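## Task

Place the white earphones in the small chest's top drawer and the red earphones in its bottom drawer, then make sure all drawers are closed and the chest is still standing upright.

## Robot and tools

Robot: two arms, left_arm and right_arm, each ending in a parallel gripper. In the scene frame the left base sits near (+0.004, +0.303, -0.005) m and the right base near (+0.006, -0.305, -0.006) m. The arm names refer to the +y side (left) and -y side (right), not to sides of an image.

Scene frame: the origin is at table-top height, halfway between the nominal bases, roughly 5-10 cm in from the table's near edge. +x points out over the table, +z points up. Printed hand positions and orientations (end_effector_position in metres, end_effector_quat_wxyz) use this frame and may be a few cm off, worse at long reach. The gripper's fingers point along its own +z and open and close along its own y; the reported position is the point between the pads, about 1 cm short of the tips.

Row layout (shared by execute_actions and move): one flat list of 14 numbers covering both arms, each in [-1, 1]: dx, dy, dz, rx, ry, rz, opening for left_arm, then the same seven for right_arm. The first six of each arm are an offset, not a pose: they are measured from that arm's Hand target as it stood when the call began, along the Hand target's own axes. 1.0 equals 0.6 m of travel or 180 degrees; rx, ry, rz form a single rotation vector. The opening is absolute: +1 fully open (0.094 m), -1 shut. Six zeros mean no new pose for that arm, but its opening is still a command, so always resend the opening it should keep (a 0 means half open).

execute_actions(actions, cameras): actions is a list of actions; each action is a table of up to 15 rows, one per 1/30 s step; a shorter table repeats its final row until step 15. Every row of an action counts from the same start pose, and each new action starts from the updated Hand target, so repeating an offset adds motion. cameras lists names, ["all"] or []; images come by default only with an empty actions list, which also reports the scene number and task.

move(target, speed, blend, opening_speed, grip_force, blocking, cameras): target is one 14-number row or a list of up to 15 rows; all rows are offsets from the Hand targets at the move's start, not from the previous row. Paths are straight lines, all ending together, capped at 10 s total. speed is path speed in m/s, 0.002 to 2.9 (default 0.25), with rotation capped at twice that in rad/s; one value or one per target. blend (m) rounds corners in a list; 0 stops at each. opening_speed (per second on the -1..+1 scale, at least 0.2) closes fingers gradually. grip_force sets the per-pad limit in N, 10 to 50, one value or one per arm; it persists, and lower values close slowly. blocking=false returns after about 0.5 s while the move runs on. The result adds a move: line giving the ending (done, off_target, moving, held, fault) and any limits (paced = pose clipped, held = steps withheld). Done means at rest within 10 mm and 2 degrees; it says nothing about contact. Moves do not avoid obstacles or the other arm.

wait(seconds 0-3600) lets time pass without new commands; a running move keeps going. stop() brakes a running move. zoom_image(camera, region [x0,y0,x1,y1] in pixels, at most 504 by 504) enlarges part of the latest image of cam_high, cam_low, cam_left_wrist or cam_right_wrist (all 672x504). finished_scene(scene 1 or 2) ends the scene irreversibly; the goal must hold without the robot.

Results: Hand target is the last commanded pose after clipping, the base for the next offsets. Tool commands shows current gripper commands. grip_measured is the finger opening on the command scale; empty it reads up to 2.5 mm wide, and on a firmly held part it can read about 3 mm narrower. Joint velocities may be marked within noise. Joint torques are raw drive outputs with offsets and noise; numbers 1-3 wrap at ±28 N m.

Behaviour to expect: each step's orientation command is clipped to within 40 degrees of the measured one. Friction and weight leave the gripper short, low or tilted, especially at long reach; small moves can fail or go sideways. Check position and orientation after each move and correct tilt. A gripper stuck short stays short until you command the missing distance. A blocked arm keeps pushing until you command its target back past the gripper. Squeeze rises roughly 1 N per 0.001 below first contact, then jumps to the limit; release by commanding well above grip_measured.

Joint ranges (rad): waist -2.618..3.054, shoulder 0..3.142, elbow 0..3.142 (straight 2.901), wrist pitch and yaw -1.571..1.571, wrist roll -2.094..2.094.

Avoid: dropping or releasing moving parts, slamming drawers, knocking the chest over, anything leaving the table, hard contact with the fixed bar, base spacers, rear plate or low rail, and any collision or gripping between the two arms (grippers and wrist cameras are not protected). Don't strain the wrist camera cables. Keep paths away from an arm's own base to prevent elbow swings. Fast moves overshoot and hit harder. Holding loads or stretching heats motors: MOTOR HOT at 75 °C, a fold and disabled arm at 90 °C, collapse at 100 °C. Occasional nudges may shift loose objects. Time, including thinking, counts; smooth, low-effort motion helps.

Each tool is called after "Call:" as name(argument=value, ...), one argument or row to a line, values as JSON.

## Session

Call:
execute_actions(
  actions=[],
)

Scene clock: 0.00 s.
left_arm: end_effector_position=(+0.3118, +0.0787, +0.3146) grip_measured=+1.000 end_effector_quat_wxyz=(+0.426, -0.020, +0.884, -0.191) | right_arm: end_effector_position=(+0.2209, -0.0607, +0.3609) grip_measured=+1.000 end_effector_quat_wxyz=(+0.525, -0.191, +0.821, +0.114)
Joint positions: left_arm=[-0.731 1.305 1.442 -0.773 -0.287 -0.656 0.094] | right_arm=[1.199 1.156 1.429 -0.85 0.692 0.361 0.094]
Joint velocities: within noise
Joint torques (N m): no reading
Heat: left arm: 31 °C; right arm: 32 °C.
Hand target: left_arm +0.3114, +0.0797, +0.3180; +0.428, -0.022, +0.883, -0.191 | right_arm +0.2204, -0.0605, +0.3640; +0.527, -0.190, +0.820, +0.118
Tool commands: left_gripper/opening=+1.0 right_gripper/opening=+1.0

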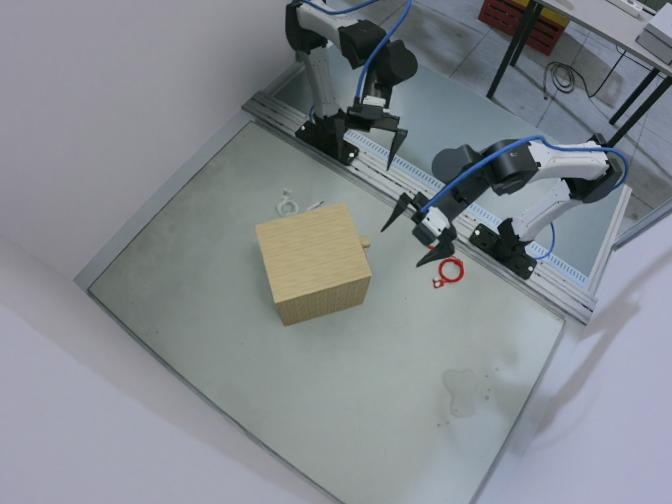

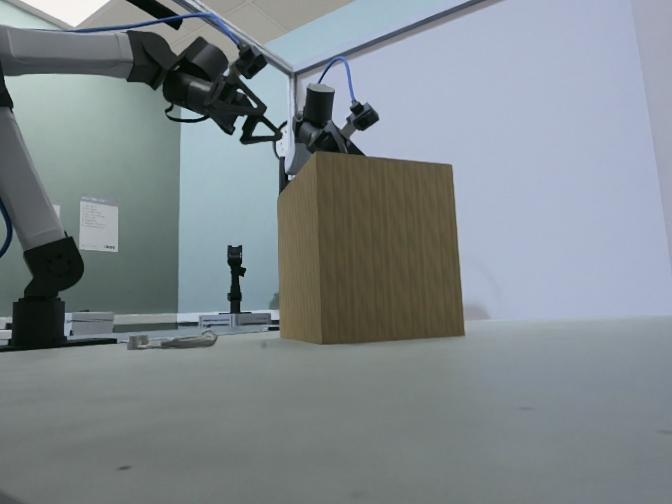

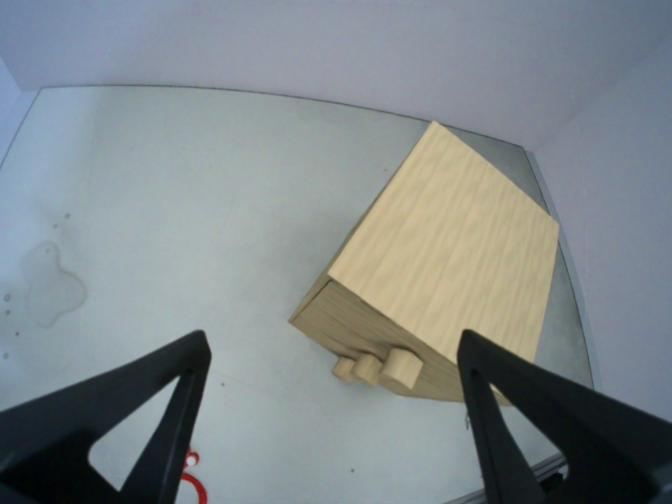

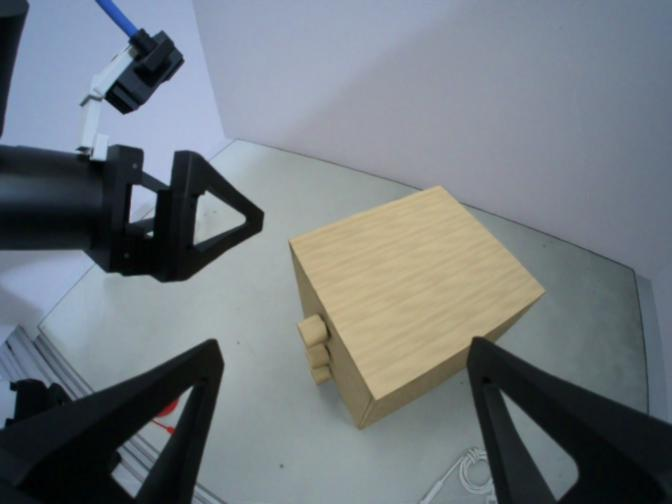

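Call:
move(
  target=[0.252,-0.047,-0.133,0.110,0.001,0.207,1,0.336,-0.343,-0.071,0.080,0.357,0.129,1],
  cameras=["all"],
)

Scene clock: 22.57 s.
left_arm: end_effector_position=(+0.1506, +0.0470, +0.2580) grip_measured=+1.000 end_effector_quat_wxyz=(+0.454, +0.333, +0.803, -0.195) | right_arm: end_effector_position=(+0.2049, -0.3009, +0.2049) grip_measured=+1.000 end_effector_quat_wxyz=(+0.086, +0.002, +0.996, +0.000)
Joint positions: left_arm=[-1.251 0.885 0.952 -0.661 -0.398 -0.277 0.094] | right_arm=[0.042 1.184 1.346 -1.552 0.024 0.059 0.094]
Joint torques (N m): left_arm=[-0.66 -2.37 6.58 1.79 -0.43 0.08] | right_arm=[-0.8 -1.77 5.7 0.52 -0.18 -0.15]
Heat: left arm: 35 °C; right arm: 34 °C.
Hand target: left_arm +0.1513, +0.0486, +0.2595; +0.463, +0.333, +0.799, -0.191 | right_arm +0.1999, -0.3003, +0.2000; +0.000, +0.001, +1.000, +0.000
Off the commanded pose: left_arm 0.002 m, 1 deg | right_arm 0.007 m, 10 deg.
joint sent to its limit (right arm) — joint 4 (wrist pitch), lower limit. The joint targets are off in orientation, not in position.
move: off_target (right_arm)

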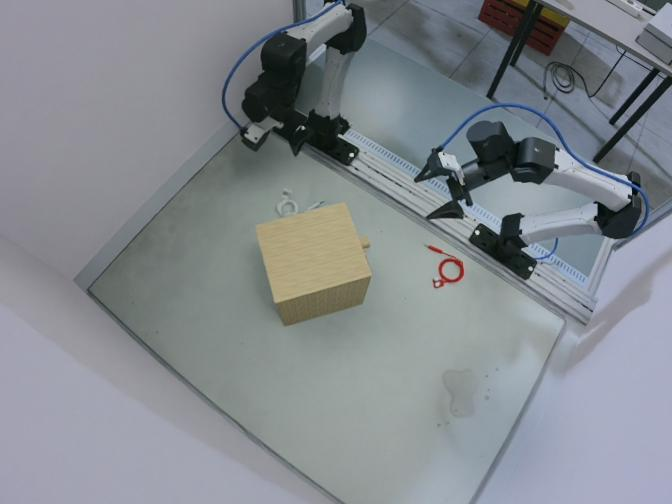

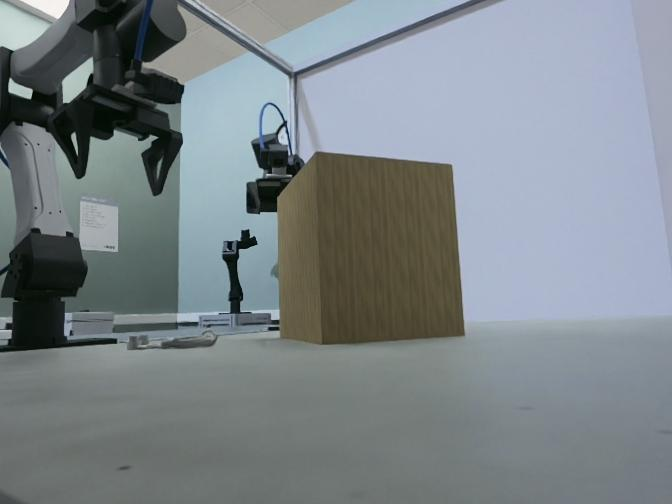

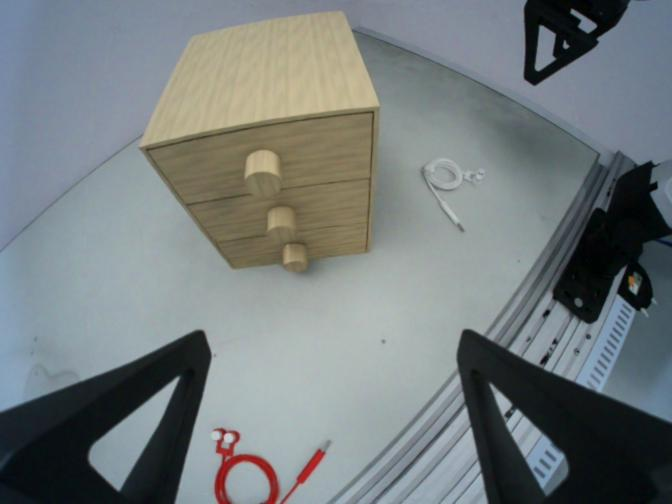

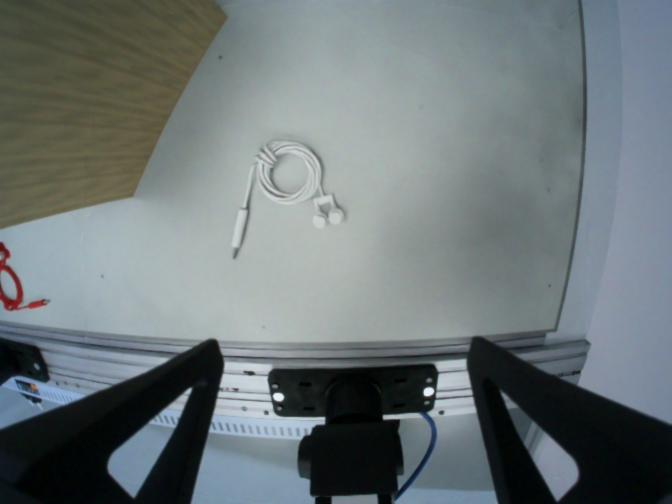

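Call:
move(
  target=[0.1155,0,0.0667,0,0,0,1,-0.017,0.058,0.167,0,0,0,1],
  cameras=["cam_left_wrist","cam_right_wrist"],
)

Scene clock: 39.37 s.
left_arm: end_effector_position=(+0.1505, +0.0476, +0.1785) grip_measured=+1.000 end_effector_quat_wxyz=(+0.454, +0.334, +0.803, -0.195) | right_arm: end_effector_position=(+0.2113, -0.2685, +0.1053) grip_measured=+1.000 end_effector_quat_wxyz=(+0.006, +0.001, +1.000, -0.003)
Joint positions: left_arm=[-1.255 0.823 0.612 -0.384 -0.401 -0.277 0.094] | right_arm=[0.189 1.308 1.037 -1.283 0.024 0.207 0.094]
Joint torques (N m): left_arm=[-0.61 -2.03 6.9 1.8 -0.47 0.05] | right_arm=[0.25 -2.74 5.71 0.43 -0.11 0.07]
Heat: left arm: 37 °C; right arm: 33 °C.
Hand target: left_arm +0.1516, +0.0486, +0.1796; +0.463, +0.333, +0.799, -0.192 | right_arm +0.2100, -0.2656, +0.0998; +0.000, +0.001, +1.000, +0.000
Off the commanded pose: left_arm 0.002 m, 1 deg | right_arm 0.006 m, 1 deg.
move: done

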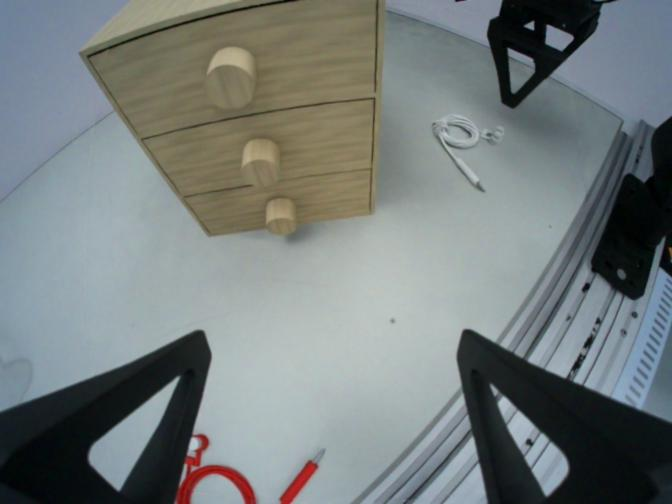

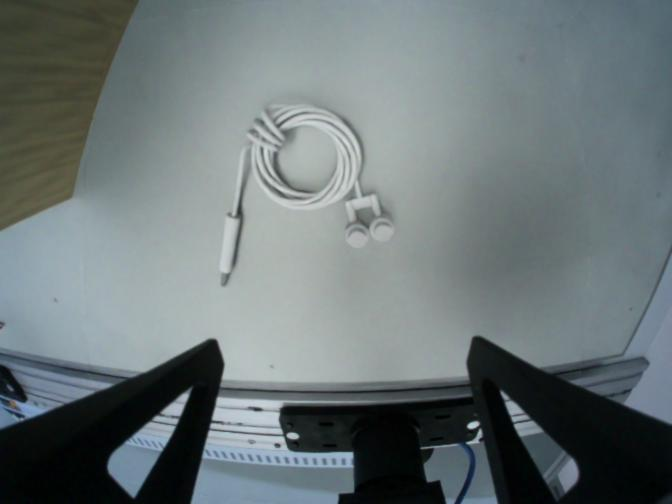

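Call:
move(
  target=[-0.0988,0.067,0.1333,-0.0476,-0.110,-0.018,1,-0.0717,0.031,0.1163,0,0,0,1],
  cameras=["cam_left_wrist","cam_right_wrist"],
)

Scene clock: 65.33 s.
left_arm: end_effector_position=(+0.2467, +0.0051, +0.1942) grip_measured=+1.000 end_effector_quat_wxyz=(+0.608, +0.240, +0.729, -0.204) | right_arm: end_effector_position=(+0.2554, -0.2500, +0.0357) grip_measured=+1.000 end_effector_quat_wxyz=(+0.006, +0.001, +1.000, -0.003)
Joint positions: left_arm=[-1.045 1.203 0.491 0.511 -0.416 -0.094 0.094] | right_arm=[0.22 1.549 0.96 -0.966 0.024 0.238 0.094]
Joint torques (N m): left_arm=[0.76 -2.76 6.52 2.07 -0.17 0.03] | right_arm=[0.14 -4.18 5.48 0.4 -0.12 0.08]
Heat: left arm: 36 °C; right arm: 32 °C.
Hand target: left_arm +0.2498, +0.0067, +0.1912; +0.611, +0.237, +0.728, -0.199 | right_arm +0.2530, -0.2470, +0.0300; +0.000, +0.001, +1.000, +0.000
Off the commanded pose: left_arm 0.005 m, 1 deg | right_arm 0.007 m, 1 deg.
move: done

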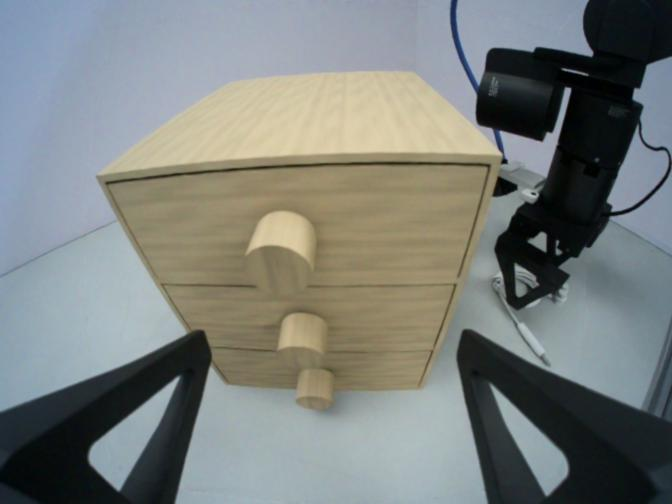

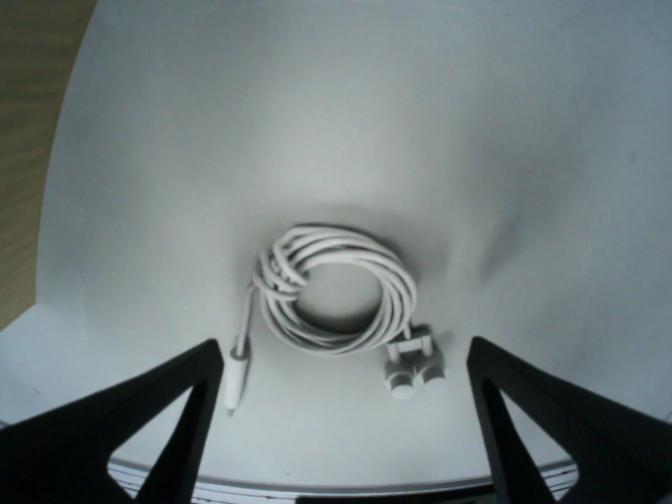

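Call:
move(
  target=[0,0.0425,0.03,0,0,0,1,-0.0067,0,0.040,0,0,0,1],
  cameras=["cam_left_wrist","cam_right_wrist"],
  speed=0.1,
)

Call:
move(
  target=[0,0,0,0,0,0,1,0,0,0,0,0,0,-1],
  cameras=["cam_right_wrist"],
  opening_speed=2,
  grip_force=[50,25],
)

Scene clock: 76.23 s.
left_arm: end_effector_position=(+0.2772, +0.0189, +0.1870) grip_measured=+1.000 end_effector_quat_wxyz=(+0.607, +0.235, +0.733, -0.196) | right_arm: end_effector_position=(+0.2543, -0.2497, +0.0151) grip_measured=+1.000 end_effector_quat_wxyz=(-0.004, +0.001, +1.000, -0.004)
Joint positions: left_arm=[-0.91 1.251 0.491 0.56 -0.302 -0.069 0.094] | right_arm=[0.22 1.595 0.918 -0.896 0.022 0.238 0.094]
Joint torques (N m): left_arm=[0.59 -3.03 7.34 2.11 0.01 0.03] | right_arm=[-0.06 -3.82 4.66 0.67 -0.1 0]
Heat: left arm: 38 °C; right arm: 31 °C.
Hand target: left_arm +0.2792, +0.0169, +0.1881; +0.611, +0.237, +0.728, -0.199 | right_arm +0.2571, -0.2470, +0.0060; +0.000, +0.001, +1.000, +0.000
Off the commanded pose: left_arm 0.003 m, 1 deg | right_arm 0.010 m, 1 deg.
move: done

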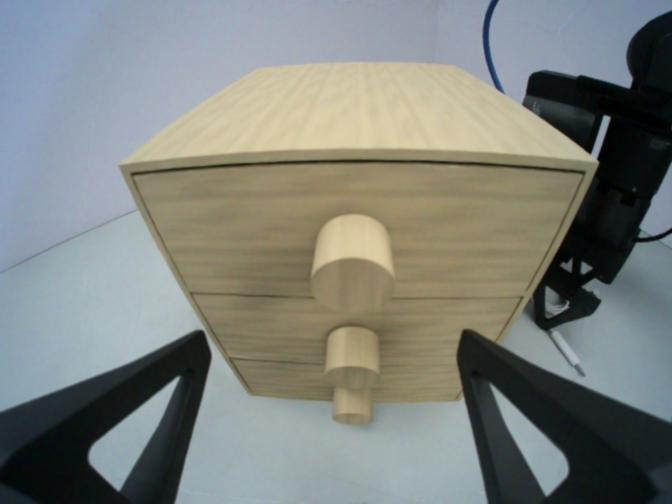

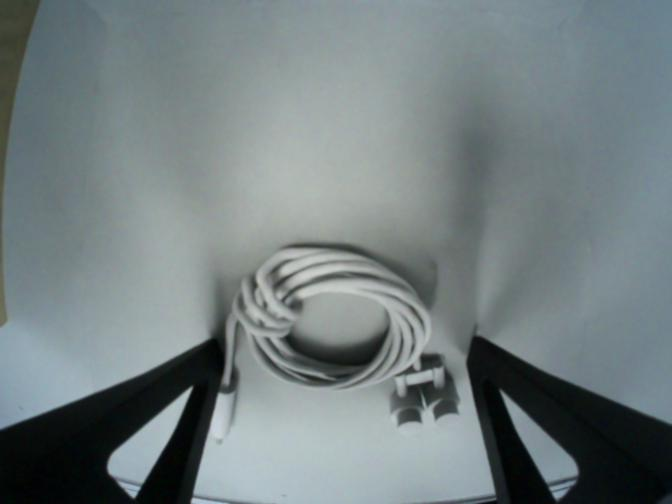

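Scene clock: 82.23 s.
left_arm: end_effector_position=(+0.2771, +0.0187, +0.1872) grip_measured=+1.000 end_effector_quat_wxyz=(+0.607, +0.236, +0.733, -0.197) | right_arm: end_effector_position=(+0.2612, -0.2463, +0.0146) grip_measured=-0.745 end_effector_quat_wxyz=(+0.009, +0.001, +1.000, +0.004)
Joint positions: left_arm=[-0.91 1.251 0.491 0.561 -0.301 -0.069 0.094] | right_arm=[0.22 1.598 0.918 -0.865 0.013 0.238 0.012]
Joint velocities: left_arm=[within noise] | right_arm=[0.007 0.012 -0.027 0.007 -0.095 -0.022 -0.007]
Joint torques (N m): left_arm=[0.59 -3.03 7.34 2.11 0.03 0.03] | right_arm=[0.02 -3.93 4.79 0.47 0.01 -0.01]
Heat: left arm: 38 °C; right arm: 31 °C.
Hand target: left_arm +0.2791, +0.0168, +0.1882; +0.611, +0.237, +0.728, -0.199 | right_arm +0.2571, -0.2470, +0.0060; +0.000, +0.001, +1.000, +0.000
Off the commanded pose: left_arm 0.003 m, 1 deg | right_arm 0.010 m, 1 deg.
grip_force (N): 50, 25
move: moving (right_arm; no rest 5 s after the path's end)

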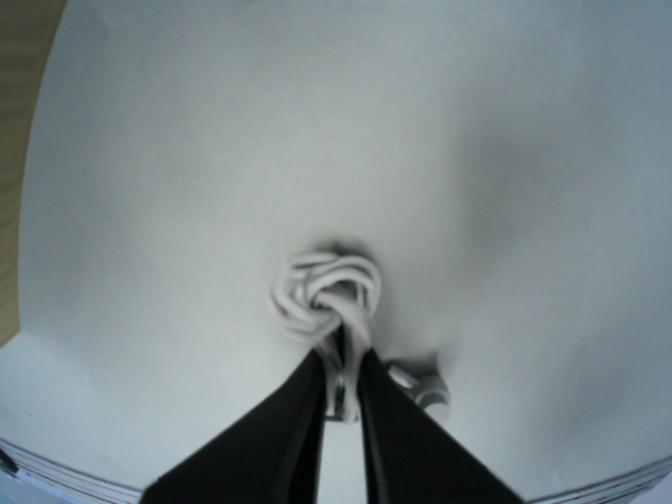

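Call:
move(
  target=[-0.013,-0.01,0.07,0,0,0,1,0,0,-0.5,0,0,0,-1],
  speed=0.15,
  cameras=["cam_left_wrist","cam_right_wrist","cam_high"],
)

Call:
move(
  target=[0,0,0,0,0,0,-1,0,0,0,0,0,0,-1],
  opening_speed=1.5,
  cameras=["cam_left_wrist"],
)

Scene clock: 92.53 s.
left_arm: end_effector_position=(+0.3022, -0.0059, +0.1773) grip_measured=+1.000 end_effector_quat_wxyz=(+0.599, +0.241, +0.739, -0.192) | right_arm: end_effector_position=(+0.2592, -0.2475, +0.2961) grip_measured=-0.810 end_effector_quat_wxyz=(+0.215, -0.001, +0.975, +0.056)
Joint positions: left_arm=[-0.888 1.427 0.597 0.608 -0.277 -0.064 0.094] | right_arm=[0.235 1.312 1.748 -1.554 0.013 0.243 0.009]
Joint torques (N m): left_arm=[0.81 -3.43 9.96 2.13 -0.01 0.03] | right_arm=[0.12 -3.37 8.92 1.05 -0.05 0.05]
Heat: left arm: 38 °C; right arm: 31 °C.
Hand target: left_arm +0.3102, -0.0131, +0.1884; +0.611, +0.237, +0.729, -0.199 | right_arm +0.2573, -0.2469, +0.3060; +0.000, +0.000, +1.000, +0.000
Off the commanded pose: left_arm 0.016 m, 2 deg | right_arm 0.010 m, 26 deg.
joint sent to its limit (right arm) — joint 4 (wrist pitch), lower limit. The joint targets are off in orientation, not in position.
grip_force (N): 50, 25
move: off_target (left_arm, right_arm)
Images, in order (width x height): cam_high 672x504, cam_left_wrist 672x504, cam_right_wrist 672x504.

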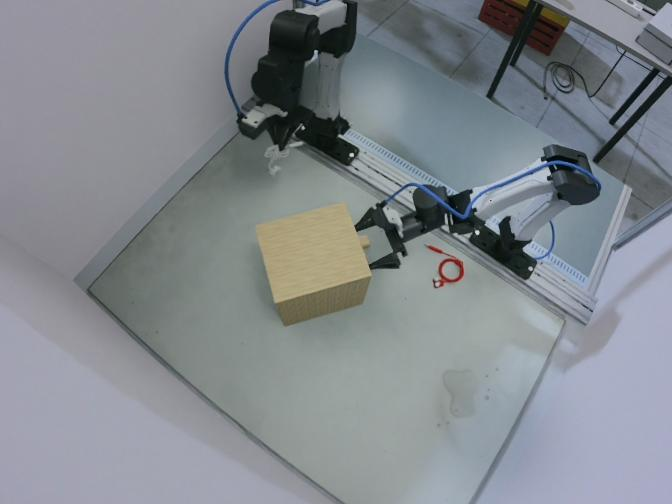

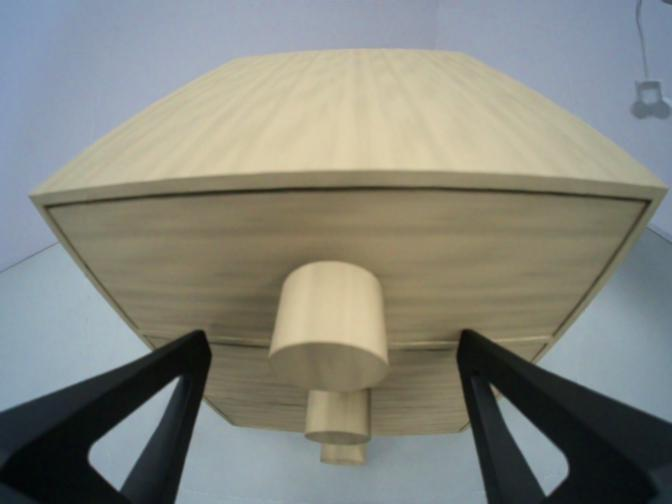

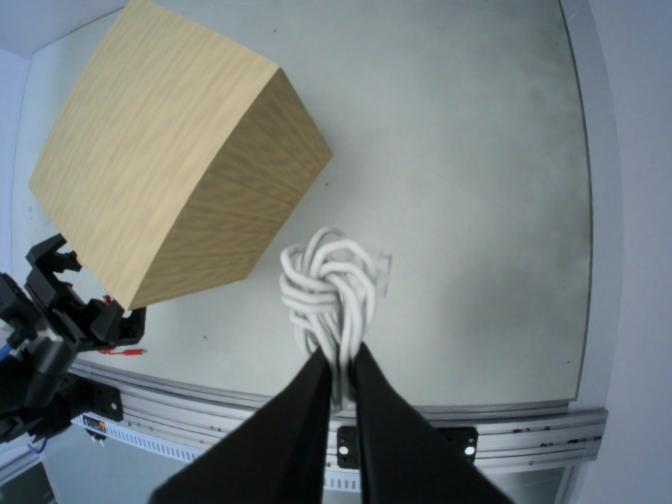

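Scene clock: 94.30 s.
left_arm: end_effector_position=(+0.3001, -0.0091, +0.1671) grip_measured=-0.994 end_effector_quat_wxyz=(+0.585, +0.254, +0.746, -0.192) | right_arm: end_effector_position=(+0.2591, -0.2476, +0.2960) grip_measured=-0.810 end_effector_quat_wxyz=(+0.215, +0.000, +0.975, +0.056)
Joint positions: left_arm=[-0.888 1.441 0.602 0.581 -0.255 -0.063 0] | right_arm=[0.235 1.312 1.748 -1.554 0.013 0.244 0.009]
Joint torques (N m): left_arm=[0.8 -5.04 9.43 2.35 -0.25 0.01] | right_arm=[0.32 -3.52 9.07 1 0.01 0.02]
Heat: left arm: 38 °C; right arm: 31 °C.
Hand target: left_arm +0.3101, -0.0132, +0.1883; +0.611, +0.237, +0.729, -0.199 | right_arm +0.2572, -0.2470, +0.3060; +0.000, +0.001, +1.000, +0.000
Off the commanded pose: left_arm 0.024 m, 4 deg | right_arm 0.010 m, 26 deg.
joint sent to its limit (right arm) — joint 4 (wrist pitch), lower limit. The joint targets are off in orientation, not in position.
grip_force (N): 50, 25
move: done

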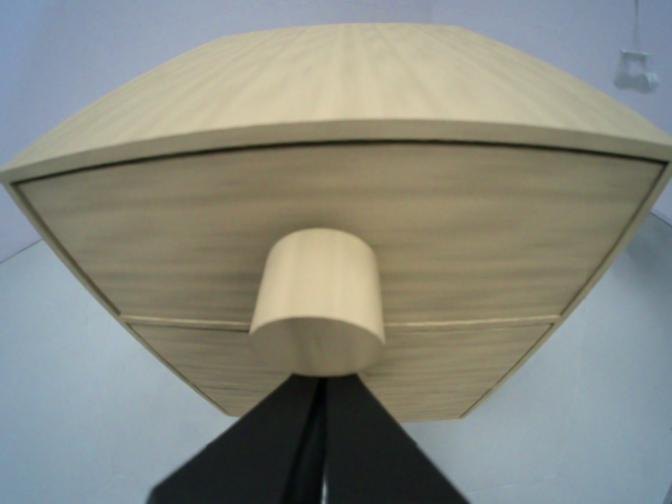

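Call:
move(
  target=[
    [0.02,0,-0.09,0,0,0,1,0,0,0,0,0,0,-1],
    [-0.025,-0.003,-0.1,0,0,0,1,0,0,0,0,0,0,-1],
    [-0.025,-0.003,-0.033,0,0,0,1,0,0,0,0,0,0,-1],
  ],
  speed=0.15,
  blend=0.01,
  cameras=["cam_left_wrist"],
)

Scene clock: 100.07 s.
left_arm: end_effector_position=(+0.2898, +0.0010, +0.1949) grip_measured=+0.997 end_effector_quat_wxyz=(+0.601, +0.242, +0.738, -0.190) | right_arm: end_effector_position=(+0.2591, -0.2476, +0.2960) grip_measured=-0.810 end_effector_quat_wxyz=(+0.215, +0.000, +0.975, +0.056)
Joint positions: left_arm=[-0.911 1.325 0.6 0.502 -0.301 -0.063 0.094] | right_arm=[0.235 1.312 1.748 -1.554 0.013 0.244 0.009]
Joint torques (N m): left_arm=[0.7 -3.75 9.63 2.1 0.04 -0.03] | right_arm=[0.14 -3.32 8.99 1 0 0.07]
Heat: left arm: 39 °C; right arm: 31 °C.
Hand target: left_arm +0.2955, -0.0046, +0.2066; +0.611, +0.237, +0.729, -0.199 | right_arm +0.2572, -0.2470, +0.3060; +0.000, +0.001, +1.000, +0.000
Off the commanded pose: left_arm 0.014 m, 2 deg | right_arm 0.010 m, 26 deg.
joint sent to its limit (right arm) — joint 4 (wrist pitch), lower limit. The joint targets are off in orientation, not in position.
grip_force (N): 50, 25
move: off_target (left_arm)

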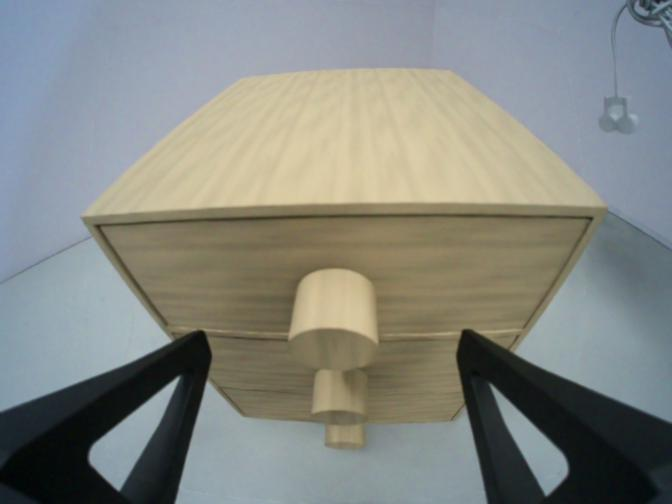

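Call:
move(
  target=[
    [-0.005,0.003,0.037,0,0,0,1,0,0,0,0,0,0,-1],
    [-0.005,0.003,0.037,0,0,0,-1,0,0,0,0,0,0,-1],
  ],
  speed=0.1,
  opening_speed=1.5,
  cameras=["cam_left_wrist"],
)

Scene clock: 103.67 s.
left_arm: end_effector_position=(+0.3035, -0.0113, +0.1878) grip_measured=-0.456 end_effector_quat_wxyz=(+0.590, +0.250, +0.742, -0.193) | right_arm: end_effector_position=(+0.2591, -0.2476, +0.2960) grip_measured=-0.810 end_effector_quat_wxyz=(+0.215, +0.000, +0.975, +0.056)
Joint positions: left_arm=[-0.886 1.41 0.655 0.512 -0.257 -0.061 0.026] | right_arm=[0.235 1.312 1.748 -1.554 0.013 0.244 0.009]
Joint torques (N m): left_arm=[1.14 -4.03 10.41 2.23 -0.15 0.01] | right_arm=[0.31 -3.49 8.88 1.03 -0.01 0.01]
Heat: left arm: 39 °C; right arm: 31 °C.
Hand target: left_arm +0.3146, -0.0163, +0.2057; +0.611, +0.237, +0.729, -0.199 | right_arm +0.2572, -0.2470, +0.3060; +0.000, +0.001, +1.000, +0.000
Off the commanded pose: left_arm 0.022 m, 3 deg | right_arm 0.010 m, 26 deg.
joint sent to its limit (right arm) — joint 4 (wrist pitch), lower limit. The joint targets are off in orientation, not in position.
grip_force (N): 50, 25
move: off_target (left_arm); target 2's new opening was sent with left_arm's hand 0.018 m and 2 deg from that target

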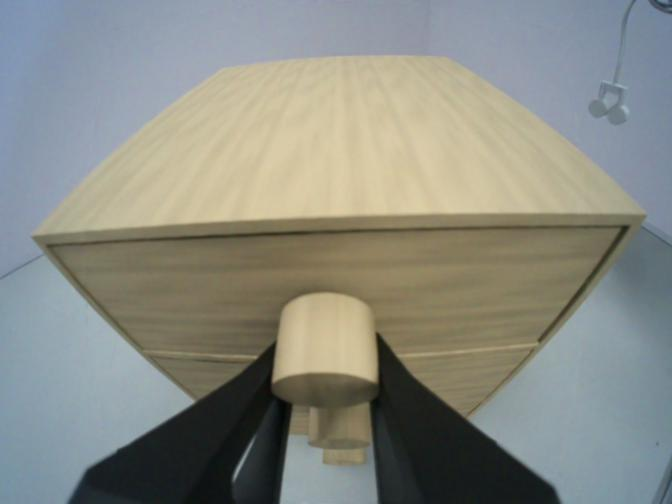

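Call:
move(
  target=[0.05,0.003,-0.197,0,0,0,-1,0,0,0,0,0,0,-1],
  speed=0.12,
  cameras=["cam_left_wrist","cam_right_wrist","cam_high"],
)

Scene clock: 108.37 s.
left_arm: end_effector_position=(+0.2148, +0.0525, +0.1842) grip_measured=-0.456 end_effector_quat_wxyz=(+0.592, +0.256, +0.738, -0.200) | right_arm: end_effector_position=(+0.2591, -0.2476, +0.2960) grip_measured=-0.810 end_effector_quat_wxyz=(+0.215, +0.000, +0.975, +0.056)
Joint positions: left_arm=[-1.054 0.879 0.354 0.279 -0.403 -0.097 0.026] | right_arm=[0.235 1.312 1.748 -1.554 0.013 0.244 0.009]
Joint torques (N m): left_arm=[-0.5 -3.29 7.64 2.14 -0.61 -0.02] | right_arm=[0.31 -3.59 8.88 1.08 -0.07 0.05]
Heat: left arm: 40 °C; right arm: 32 °C.
Hand target: left_arm +0.2173, +0.0567, +0.1966; +0.611, +0.237, +0.729, -0.199 | right_arm +0.2572, -0.2470, +0.3060; +0.000, +0.001, +1.000, +0.000
Off the commanded pose: left_arm 0.013 m, 3 deg | right_arm 0.010 m, 26 deg.
joint sent to its limit (right arm) — joint 4 (wrist pitch), lower limit. The joint targets are off in orientation, not in position.
grip_force (N): 50, 25
move: off_target (left_arm)
Images, in order (width x height): cam_high 672x504, cam_left_wrist 672x504, cam_right_wrist 672x504.

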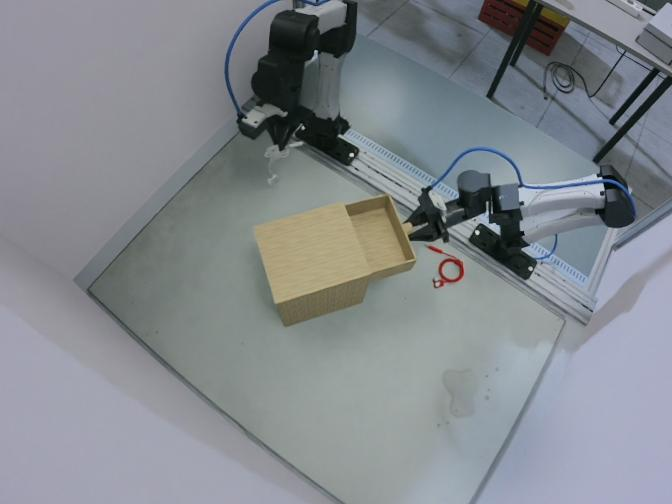

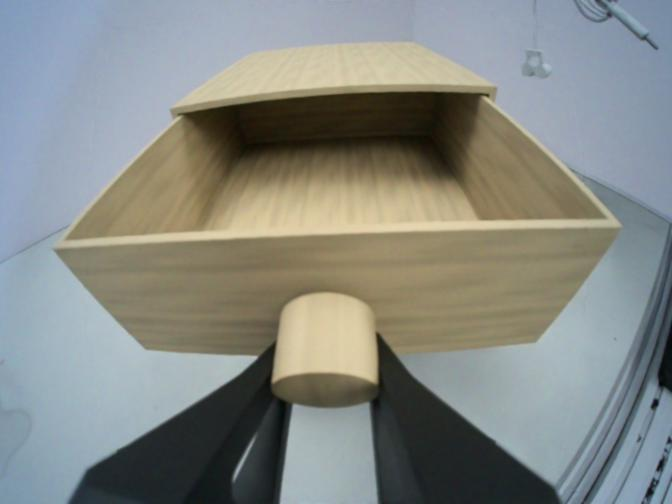

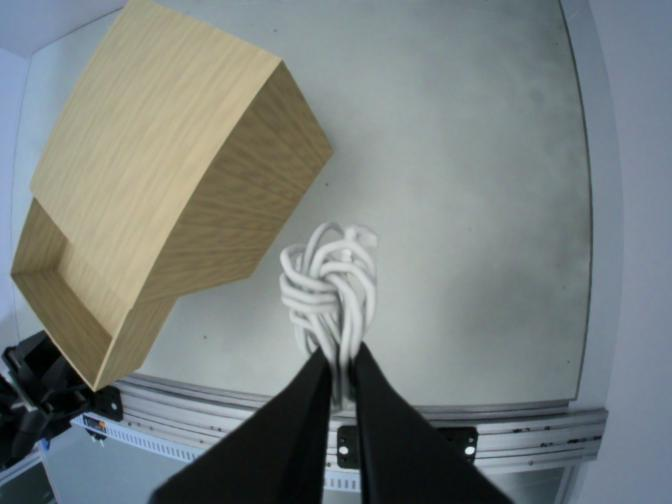

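Call:
move(
  target=[
    [0,0,0,0,0,0,-1,0.095,0.162,-0.157,0,0,-0.12,-1],
    [0,0,0,0,0,0,-1,-0.015,0.432,-0.123,0,0,-0.278,-1],
  ],
  speed=0.25,
  blend=0.04,
  cameras=["cam_left_wrist","cam_right_wrist","cam_high"],
)

Scene clock: 117.97 s.
left_arm: end_effector_position=(+0.2148, +0.0526, +0.1843) grip_measured=-0.456 end_effector_quat_wxyz=(+0.592, +0.256, +0.738, -0.199) | right_arm: end_effector_position=(+0.2683, +0.0084, +0.3770) grip_measured=-0.810 end_effector_quat_wxyz=(+0.315, -0.388, +0.852, +0.154)
Joint positions: left_arm=[-1.054 0.879 0.354 0.278 -0.404 -0.097 0.026] | right_arm=[0.883 1.878 2.577 -1.558 0.023 0.031 0.009]
Joint torques (N m): left_arm=[-0.57 -3.34 7.64 2.11 -0.59 -0.02] | right_arm=[0.35 -5.89 7.76 1.53 -0.08 -0.06]
Heat: left arm: 41 °C; right arm: 32 °C.
Hand target: left_arm +0.2173, +0.0567, +0.1967; +0.611, +0.237, +0.729, -0.199 | right_arm +0.2666, +0.0123, +0.3797; +0.008, -0.422, +0.907, +0.004
Off the commanded pose: left_arm 0.013 m, 3 deg | right_arm 0.005 m, 41 deg; orientation clipped.
joint sent to its limit (right arm) — joint 4 (wrist pitch), lower limit. The joint targets are off in orientation, not in position.
grip_force (N): 50, 25
move: off_target (right_arm); limits=paced
Images, in order (width x height): cam_high 672x504, cam_left_wrist 672x504, cam_right_wrist 672x504.

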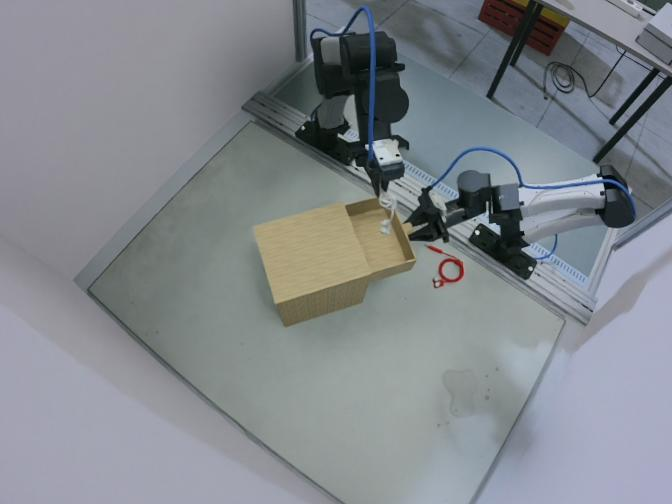

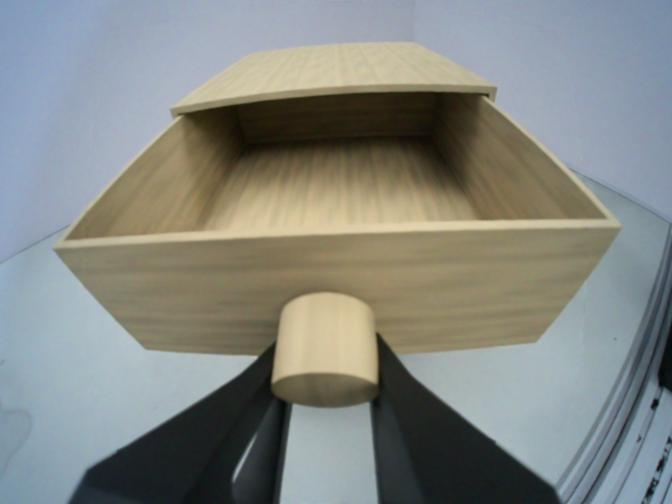

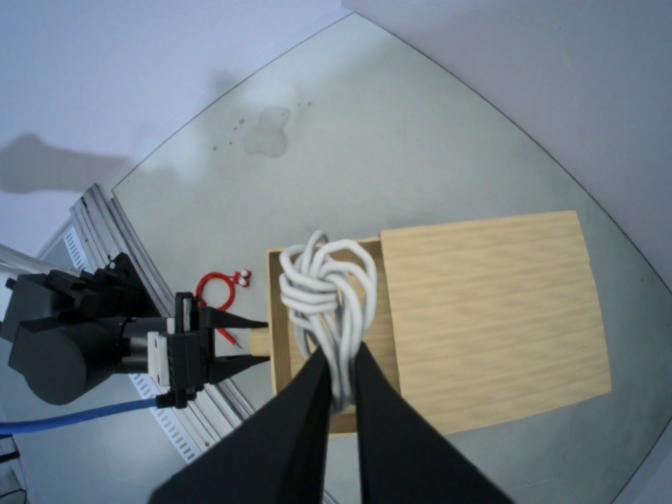

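Call:
move(
  target=[
    [0,0,0,0,0,0,-1,0,0,0.275,0,0,0,-1],
    [0,0,0,0,0,0,-1,0,0,0.275,0,0,0,-0.2],
  ],
  speed=0.15,
  opening_speed=1,
  cameras=["cam_left_wrist","cam_right_wrist"],
)

Scene clock: 126.33 s.
left_arm: end_effector_position=(+0.2149, +0.0528, +0.1841) grip_measured=-0.456 end_effector_quat_wxyz=(+0.592, +0.256, +0.738, -0.199) | right_arm: end_effector_position=(+0.2702, +0.0148, +0.2243) grip_measured=-0.203 end_effector_quat_wxyz=(+0.114, -0.415, +0.901, +0.053)
Joint positions: left_arm=[-1.054 0.879 0.354 0.278 -0.405 -0.098 0.026] | right_arm=[0.883 2.004 2.24 -1.558 0.023 0.03 0.037]
Joint torques (N m): left_arm=[-0.57 -3.33 7.65 2.11 -0.58 -0.02] | right_arm=[-0.4 -7.45 5.42 0.74 -0.13 -0.06]
Heat: left arm: 41 °C; right arm: 32 °C.
Hand target: left_arm +0.2173, +0.0568, +0.1967; +0.611, +0.237, +0.729, -0.199 | right_arm +0.2685, +0.0147, +0.2146; +0.008, -0.422, +0.906, +0.004
Off the commanded pose: left_arm 0.013 m, 3 deg | right_arm 0.010 m, 13 deg.
joint sent to its limit (right arm) — joint 4 (wrist pitch), lower limit. The joint targets are off in orientation, not in position.
grip_force (N): 50, 25
move: off_target (right_arm); target 2's new opening was sent with right_arm's hand 0.010 m and 13 deg from that target

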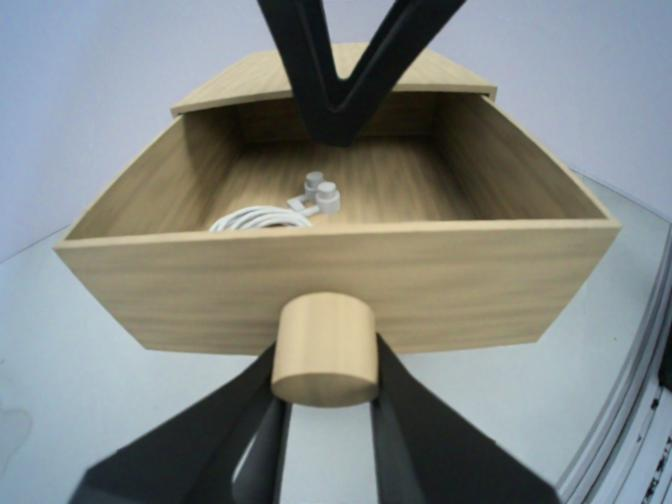

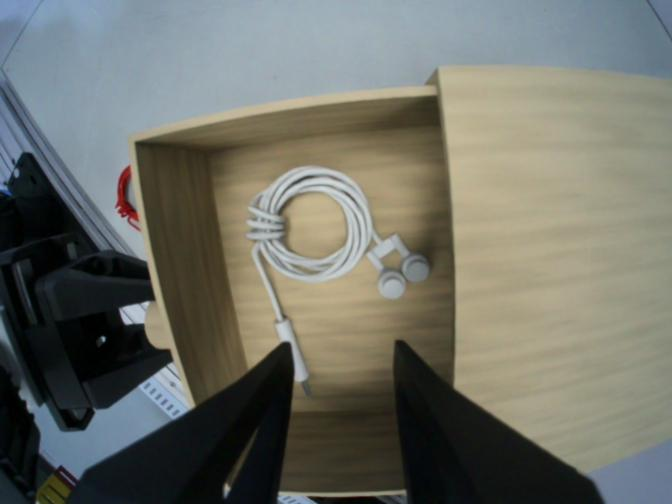

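Call:
move(
  target=[
    [0,0,0,0,0,0,-1,0,0,-0.2,0,0,0,-0.2],
    [-0.044,-0.002,0.2007,0,0,0,-1,0.473,-0.2,-0.17,0,0,0.278,-0.2],
  ],
  speed=0.25,
  cameras=["cam_left_wrist","cam_high"],
)

Scene clock: 137.60 s.
left_arm: end_effector_position=(+0.3035, -0.0116, +0.1878) grip_measured=-0.456 end_effector_quat_wxyz=(+0.594, +0.250, +0.740, -0.194) | right_arm: end_effector_position=(+0.1797, -0.2825, +0.3145) grip_measured=-0.202 end_effector_quat_wxyz=(+0.311, +0.006, +0.949, +0.054)
Joint positions: left_arm=[-0.887 1.414 0.648 0.532 -0.258 -0.058 0.026] | right_arm=[0.16 0.928 1.568 -1.56 0.018 0.177 0.037]
Joint torques (N m): left_arm=[1.61 -3.04 10.51 2.24 -0.09 -0.01] | right_arm=[-0.7 -0.32 4.45 1.47 -0.2 -0.09]
Heat: left arm: 42 °C; right arm: 32 °C.
Hand target: left_arm +0.3162, -0.0168, +0.2018; +0.611, +0.237, +0.728, -0.199 | right_arm +0.1765, -0.2812, +0.3113; +0.006, +0.001, +1.000, +0.008
Off the commanded pose: left_arm 0.020 m, 3 deg | right_arm 0.005 m, 36 deg.
joint sent to its limit (right arm) — joint 4 (wrist pitch), lower limit. The joint targets are off in orientation, not in position.
grip_force (N): 50, 25
move: off_target (left_arm, right_arm)
Images, in order (width x height): cam_high 672x504, cam_left_wrist 672x504.

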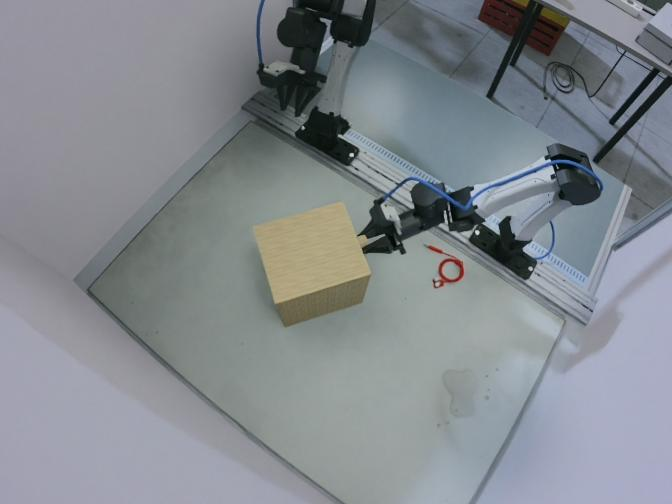

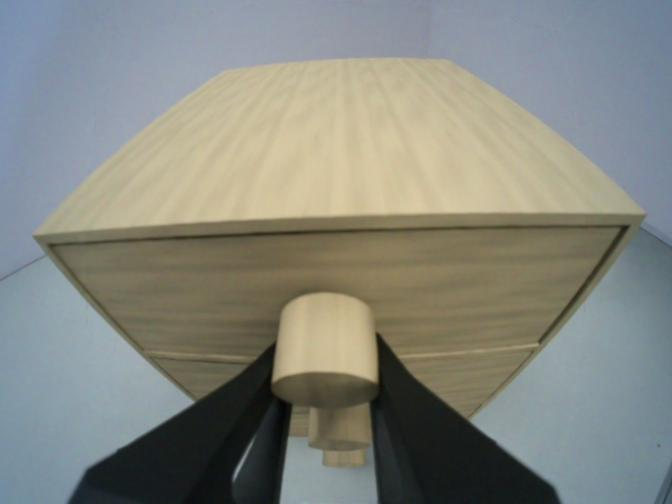

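Call:
move(
  target=[
    [0.038,-0.004,-0.116,0,0,0,1,0,0,0,0,0,0,-0.2],
    [0.257,-0.004,-0.076,0,0.083,0,1,0,0,0,0,0,0,-0.2],
  ],
  speed=[0.1,0.2],
  cameras=["cam_left_wrist"],
)

Scene clock: 152.43 s.
left_arm: end_effector_position=(+0.2563, +0.0225, +0.0618) grip_measured=+0.997 end_effector_quat_wxyz=(+0.514, +0.268, +0.799, -0.161) | right_arm: end_effector_position=(+0.1797, -0.2825, +0.3145) grip_measured=-0.202 end_effector_quat_wxyz=(+0.311, +0.005, +0.949, +0.054)
Joint positions: left_arm=[-0.958 1.539 0.353 0.724 -0.315 -0.14 0.094] | right_arm=[0.16 0.928 1.568 -1.56 0.018 0.176 0.037]
Joint torques (N m): left_arm=[0.62 -3.79 4.92 1.99 -0.08 -0.23] | right_arm=[-0.75 -0.28 4.6 1.48 -0.18 -0.06]
Heat: left arm: 43 °C; right arm: 33 °C.
Hand target: left_arm +0.2568, +0.0236, +0.0579; +0.511, +0.261, +0.802, -0.166 | right_arm +0.1770, -0.2811, +0.3107; +0.305, +0.002, +0.951, +0.059 (not the last commanded pose)
Off the commanded pose: left_arm 0.004 m, 1 deg | right_arm 0.005 m, 36 deg.
joint sent to its limit (right arm) — joint 4 (wrist pitch), lower limit.
grip_force (N): 50, 25
move: done

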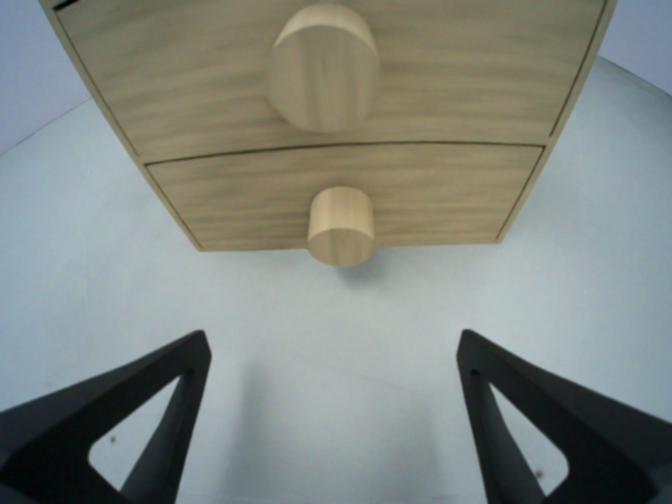

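Call:
move(
  target=[
    [-0.013,-0.006,0.143,0,0,0,1,0,0,0,0,0,0,-0.2],
    [-0.013,-0.006,0.143,0,0,0,-1,0,0,0,0,0,0,-0.2],
  ],
  speed=0.12,
  opening_speed=1.5,
  cameras=["cam_left_wrist"],
)

Scene clock: 159.87 s.
left_arm: end_effector_position=(+0.3125, -0.0253, +0.0439) grip_measured=-0.454 end_effector_quat_wxyz=(+0.528, +0.255, +0.791, -0.173) | right_arm: end_effector_position=(+0.1797, -0.2825, +0.3145) grip_measured=-0.202 end_effector_quat_wxyz=(+0.311, +0.005, +0.949, +0.054)
Joint positions: left_arm=[-0.893 1.887 0.591 0.884 -0.259 -0.125 0.026] | right_arm=[0.16 0.928 1.568 -1.56 0.018 0.176 0.037]
Joint torques (N m): left_arm=[1.92 -3.95 7.98 1.55 0.13 -0.02] | right_arm=[-0.96 -0.2 4.53 1.44 -0.17 -0.12]
Heat: left arm: 42 °C; right arm: 33 °C.
Hand target: left_arm +0.3202, -0.0271, +0.0288; +0.511, +0.261, +0.802, -0.166 | right_arm +0.1770, -0.2811, +0.3107; +0.305, +0.002, +0.951, +0.059
Off the commanded pose: left_arm 0.017 m, 2 deg | right_arm 0.005 m, 1 deg.
joint sent to its limit (right arm) — joint 4 (wrist pitch), lower limit. The joint targets still meet the commanded pose.
grip_force (N): 50, 25
move: off_target (left_arm); target 2's new opening was sent with left_arm's hand 0.017 m and 2 deg from that target

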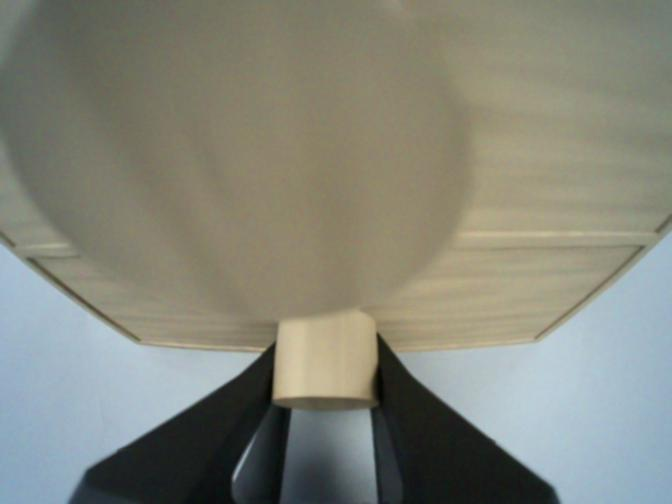

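Call:
move(
  target=[0.054,-0.005,-0.168,0,0,0,-1,0,0,0,0,0,0,-0.2],
  speed=0.12,
  cameras=["cam_left_wrist","cam_high"],
)

Scene clock: 163.97 s.
left_arm: end_effector_position=(+0.2345, +0.0275, +0.0415) grip_measured=-0.454 end_effector_quat_wxyz=(+0.510, +0.266, +0.799, -0.176) | right_arm: end_effector_position=(+0.1797, -0.2825, +0.3145) grip_measured=-0.202 end_effector_quat_wxyz=(+0.311, +0.005, +0.949, +0.054)
Joint positions: left_arm=[-1.014 1.599 0.259 0.875 -0.343 -0.185 0.026] | right_arm=[0.16 0.928 1.568 -1.56 0.018 0.176 0.037]
Joint torques (N m): left_arm=[-0.7 -6.99 3.96 1.61 -0.5 -0.11] | right_arm=[-0.73 -0.06 4.37 1.47 -0.18 -0.1]
Heat: left arm: 41 °C; right arm: 33 °C.
Hand target: left_arm +0.2336, +0.0324, +0.0419; +0.511, +0.261, +0.802, -0.166 | right_arm +0.1770, -0.2811, +0.3107; +0.305, +0.002, +0.951, +0.059
Off the commanded pose: left_arm 0.005 m, 1 deg | right_arm 0.005 m, 1 deg.
joint sent to its limit (right arm) — joint 4 (wrist pitch), lower limit. The joint targets still meet the commanded pose.
grip_force (N): 50, 25
move: done
Images, in order (width x height): cam_high 672x504, cam_left_wrist 672x504.

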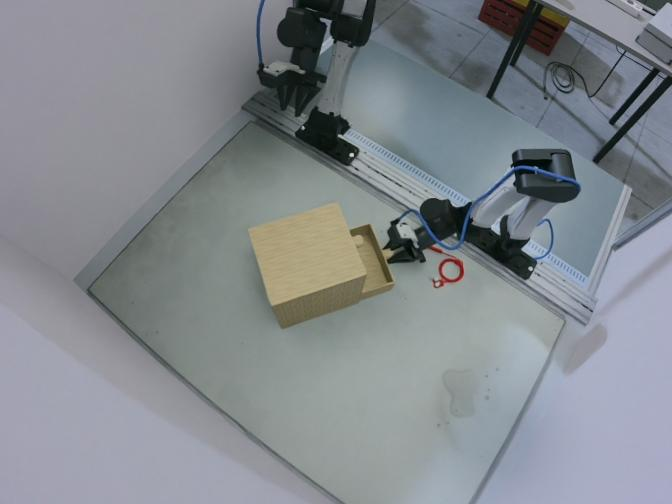

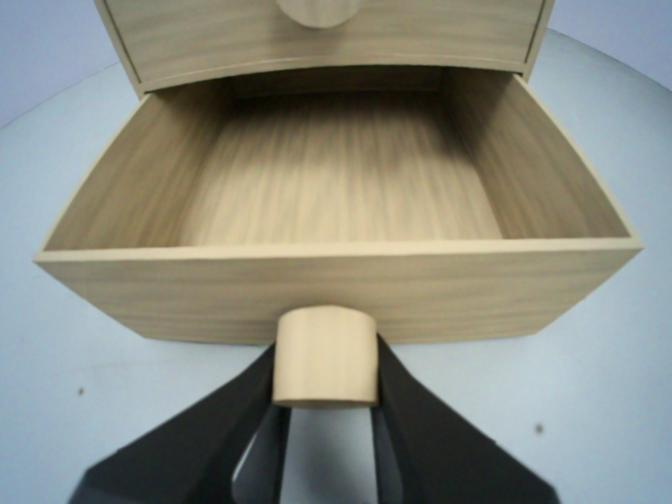

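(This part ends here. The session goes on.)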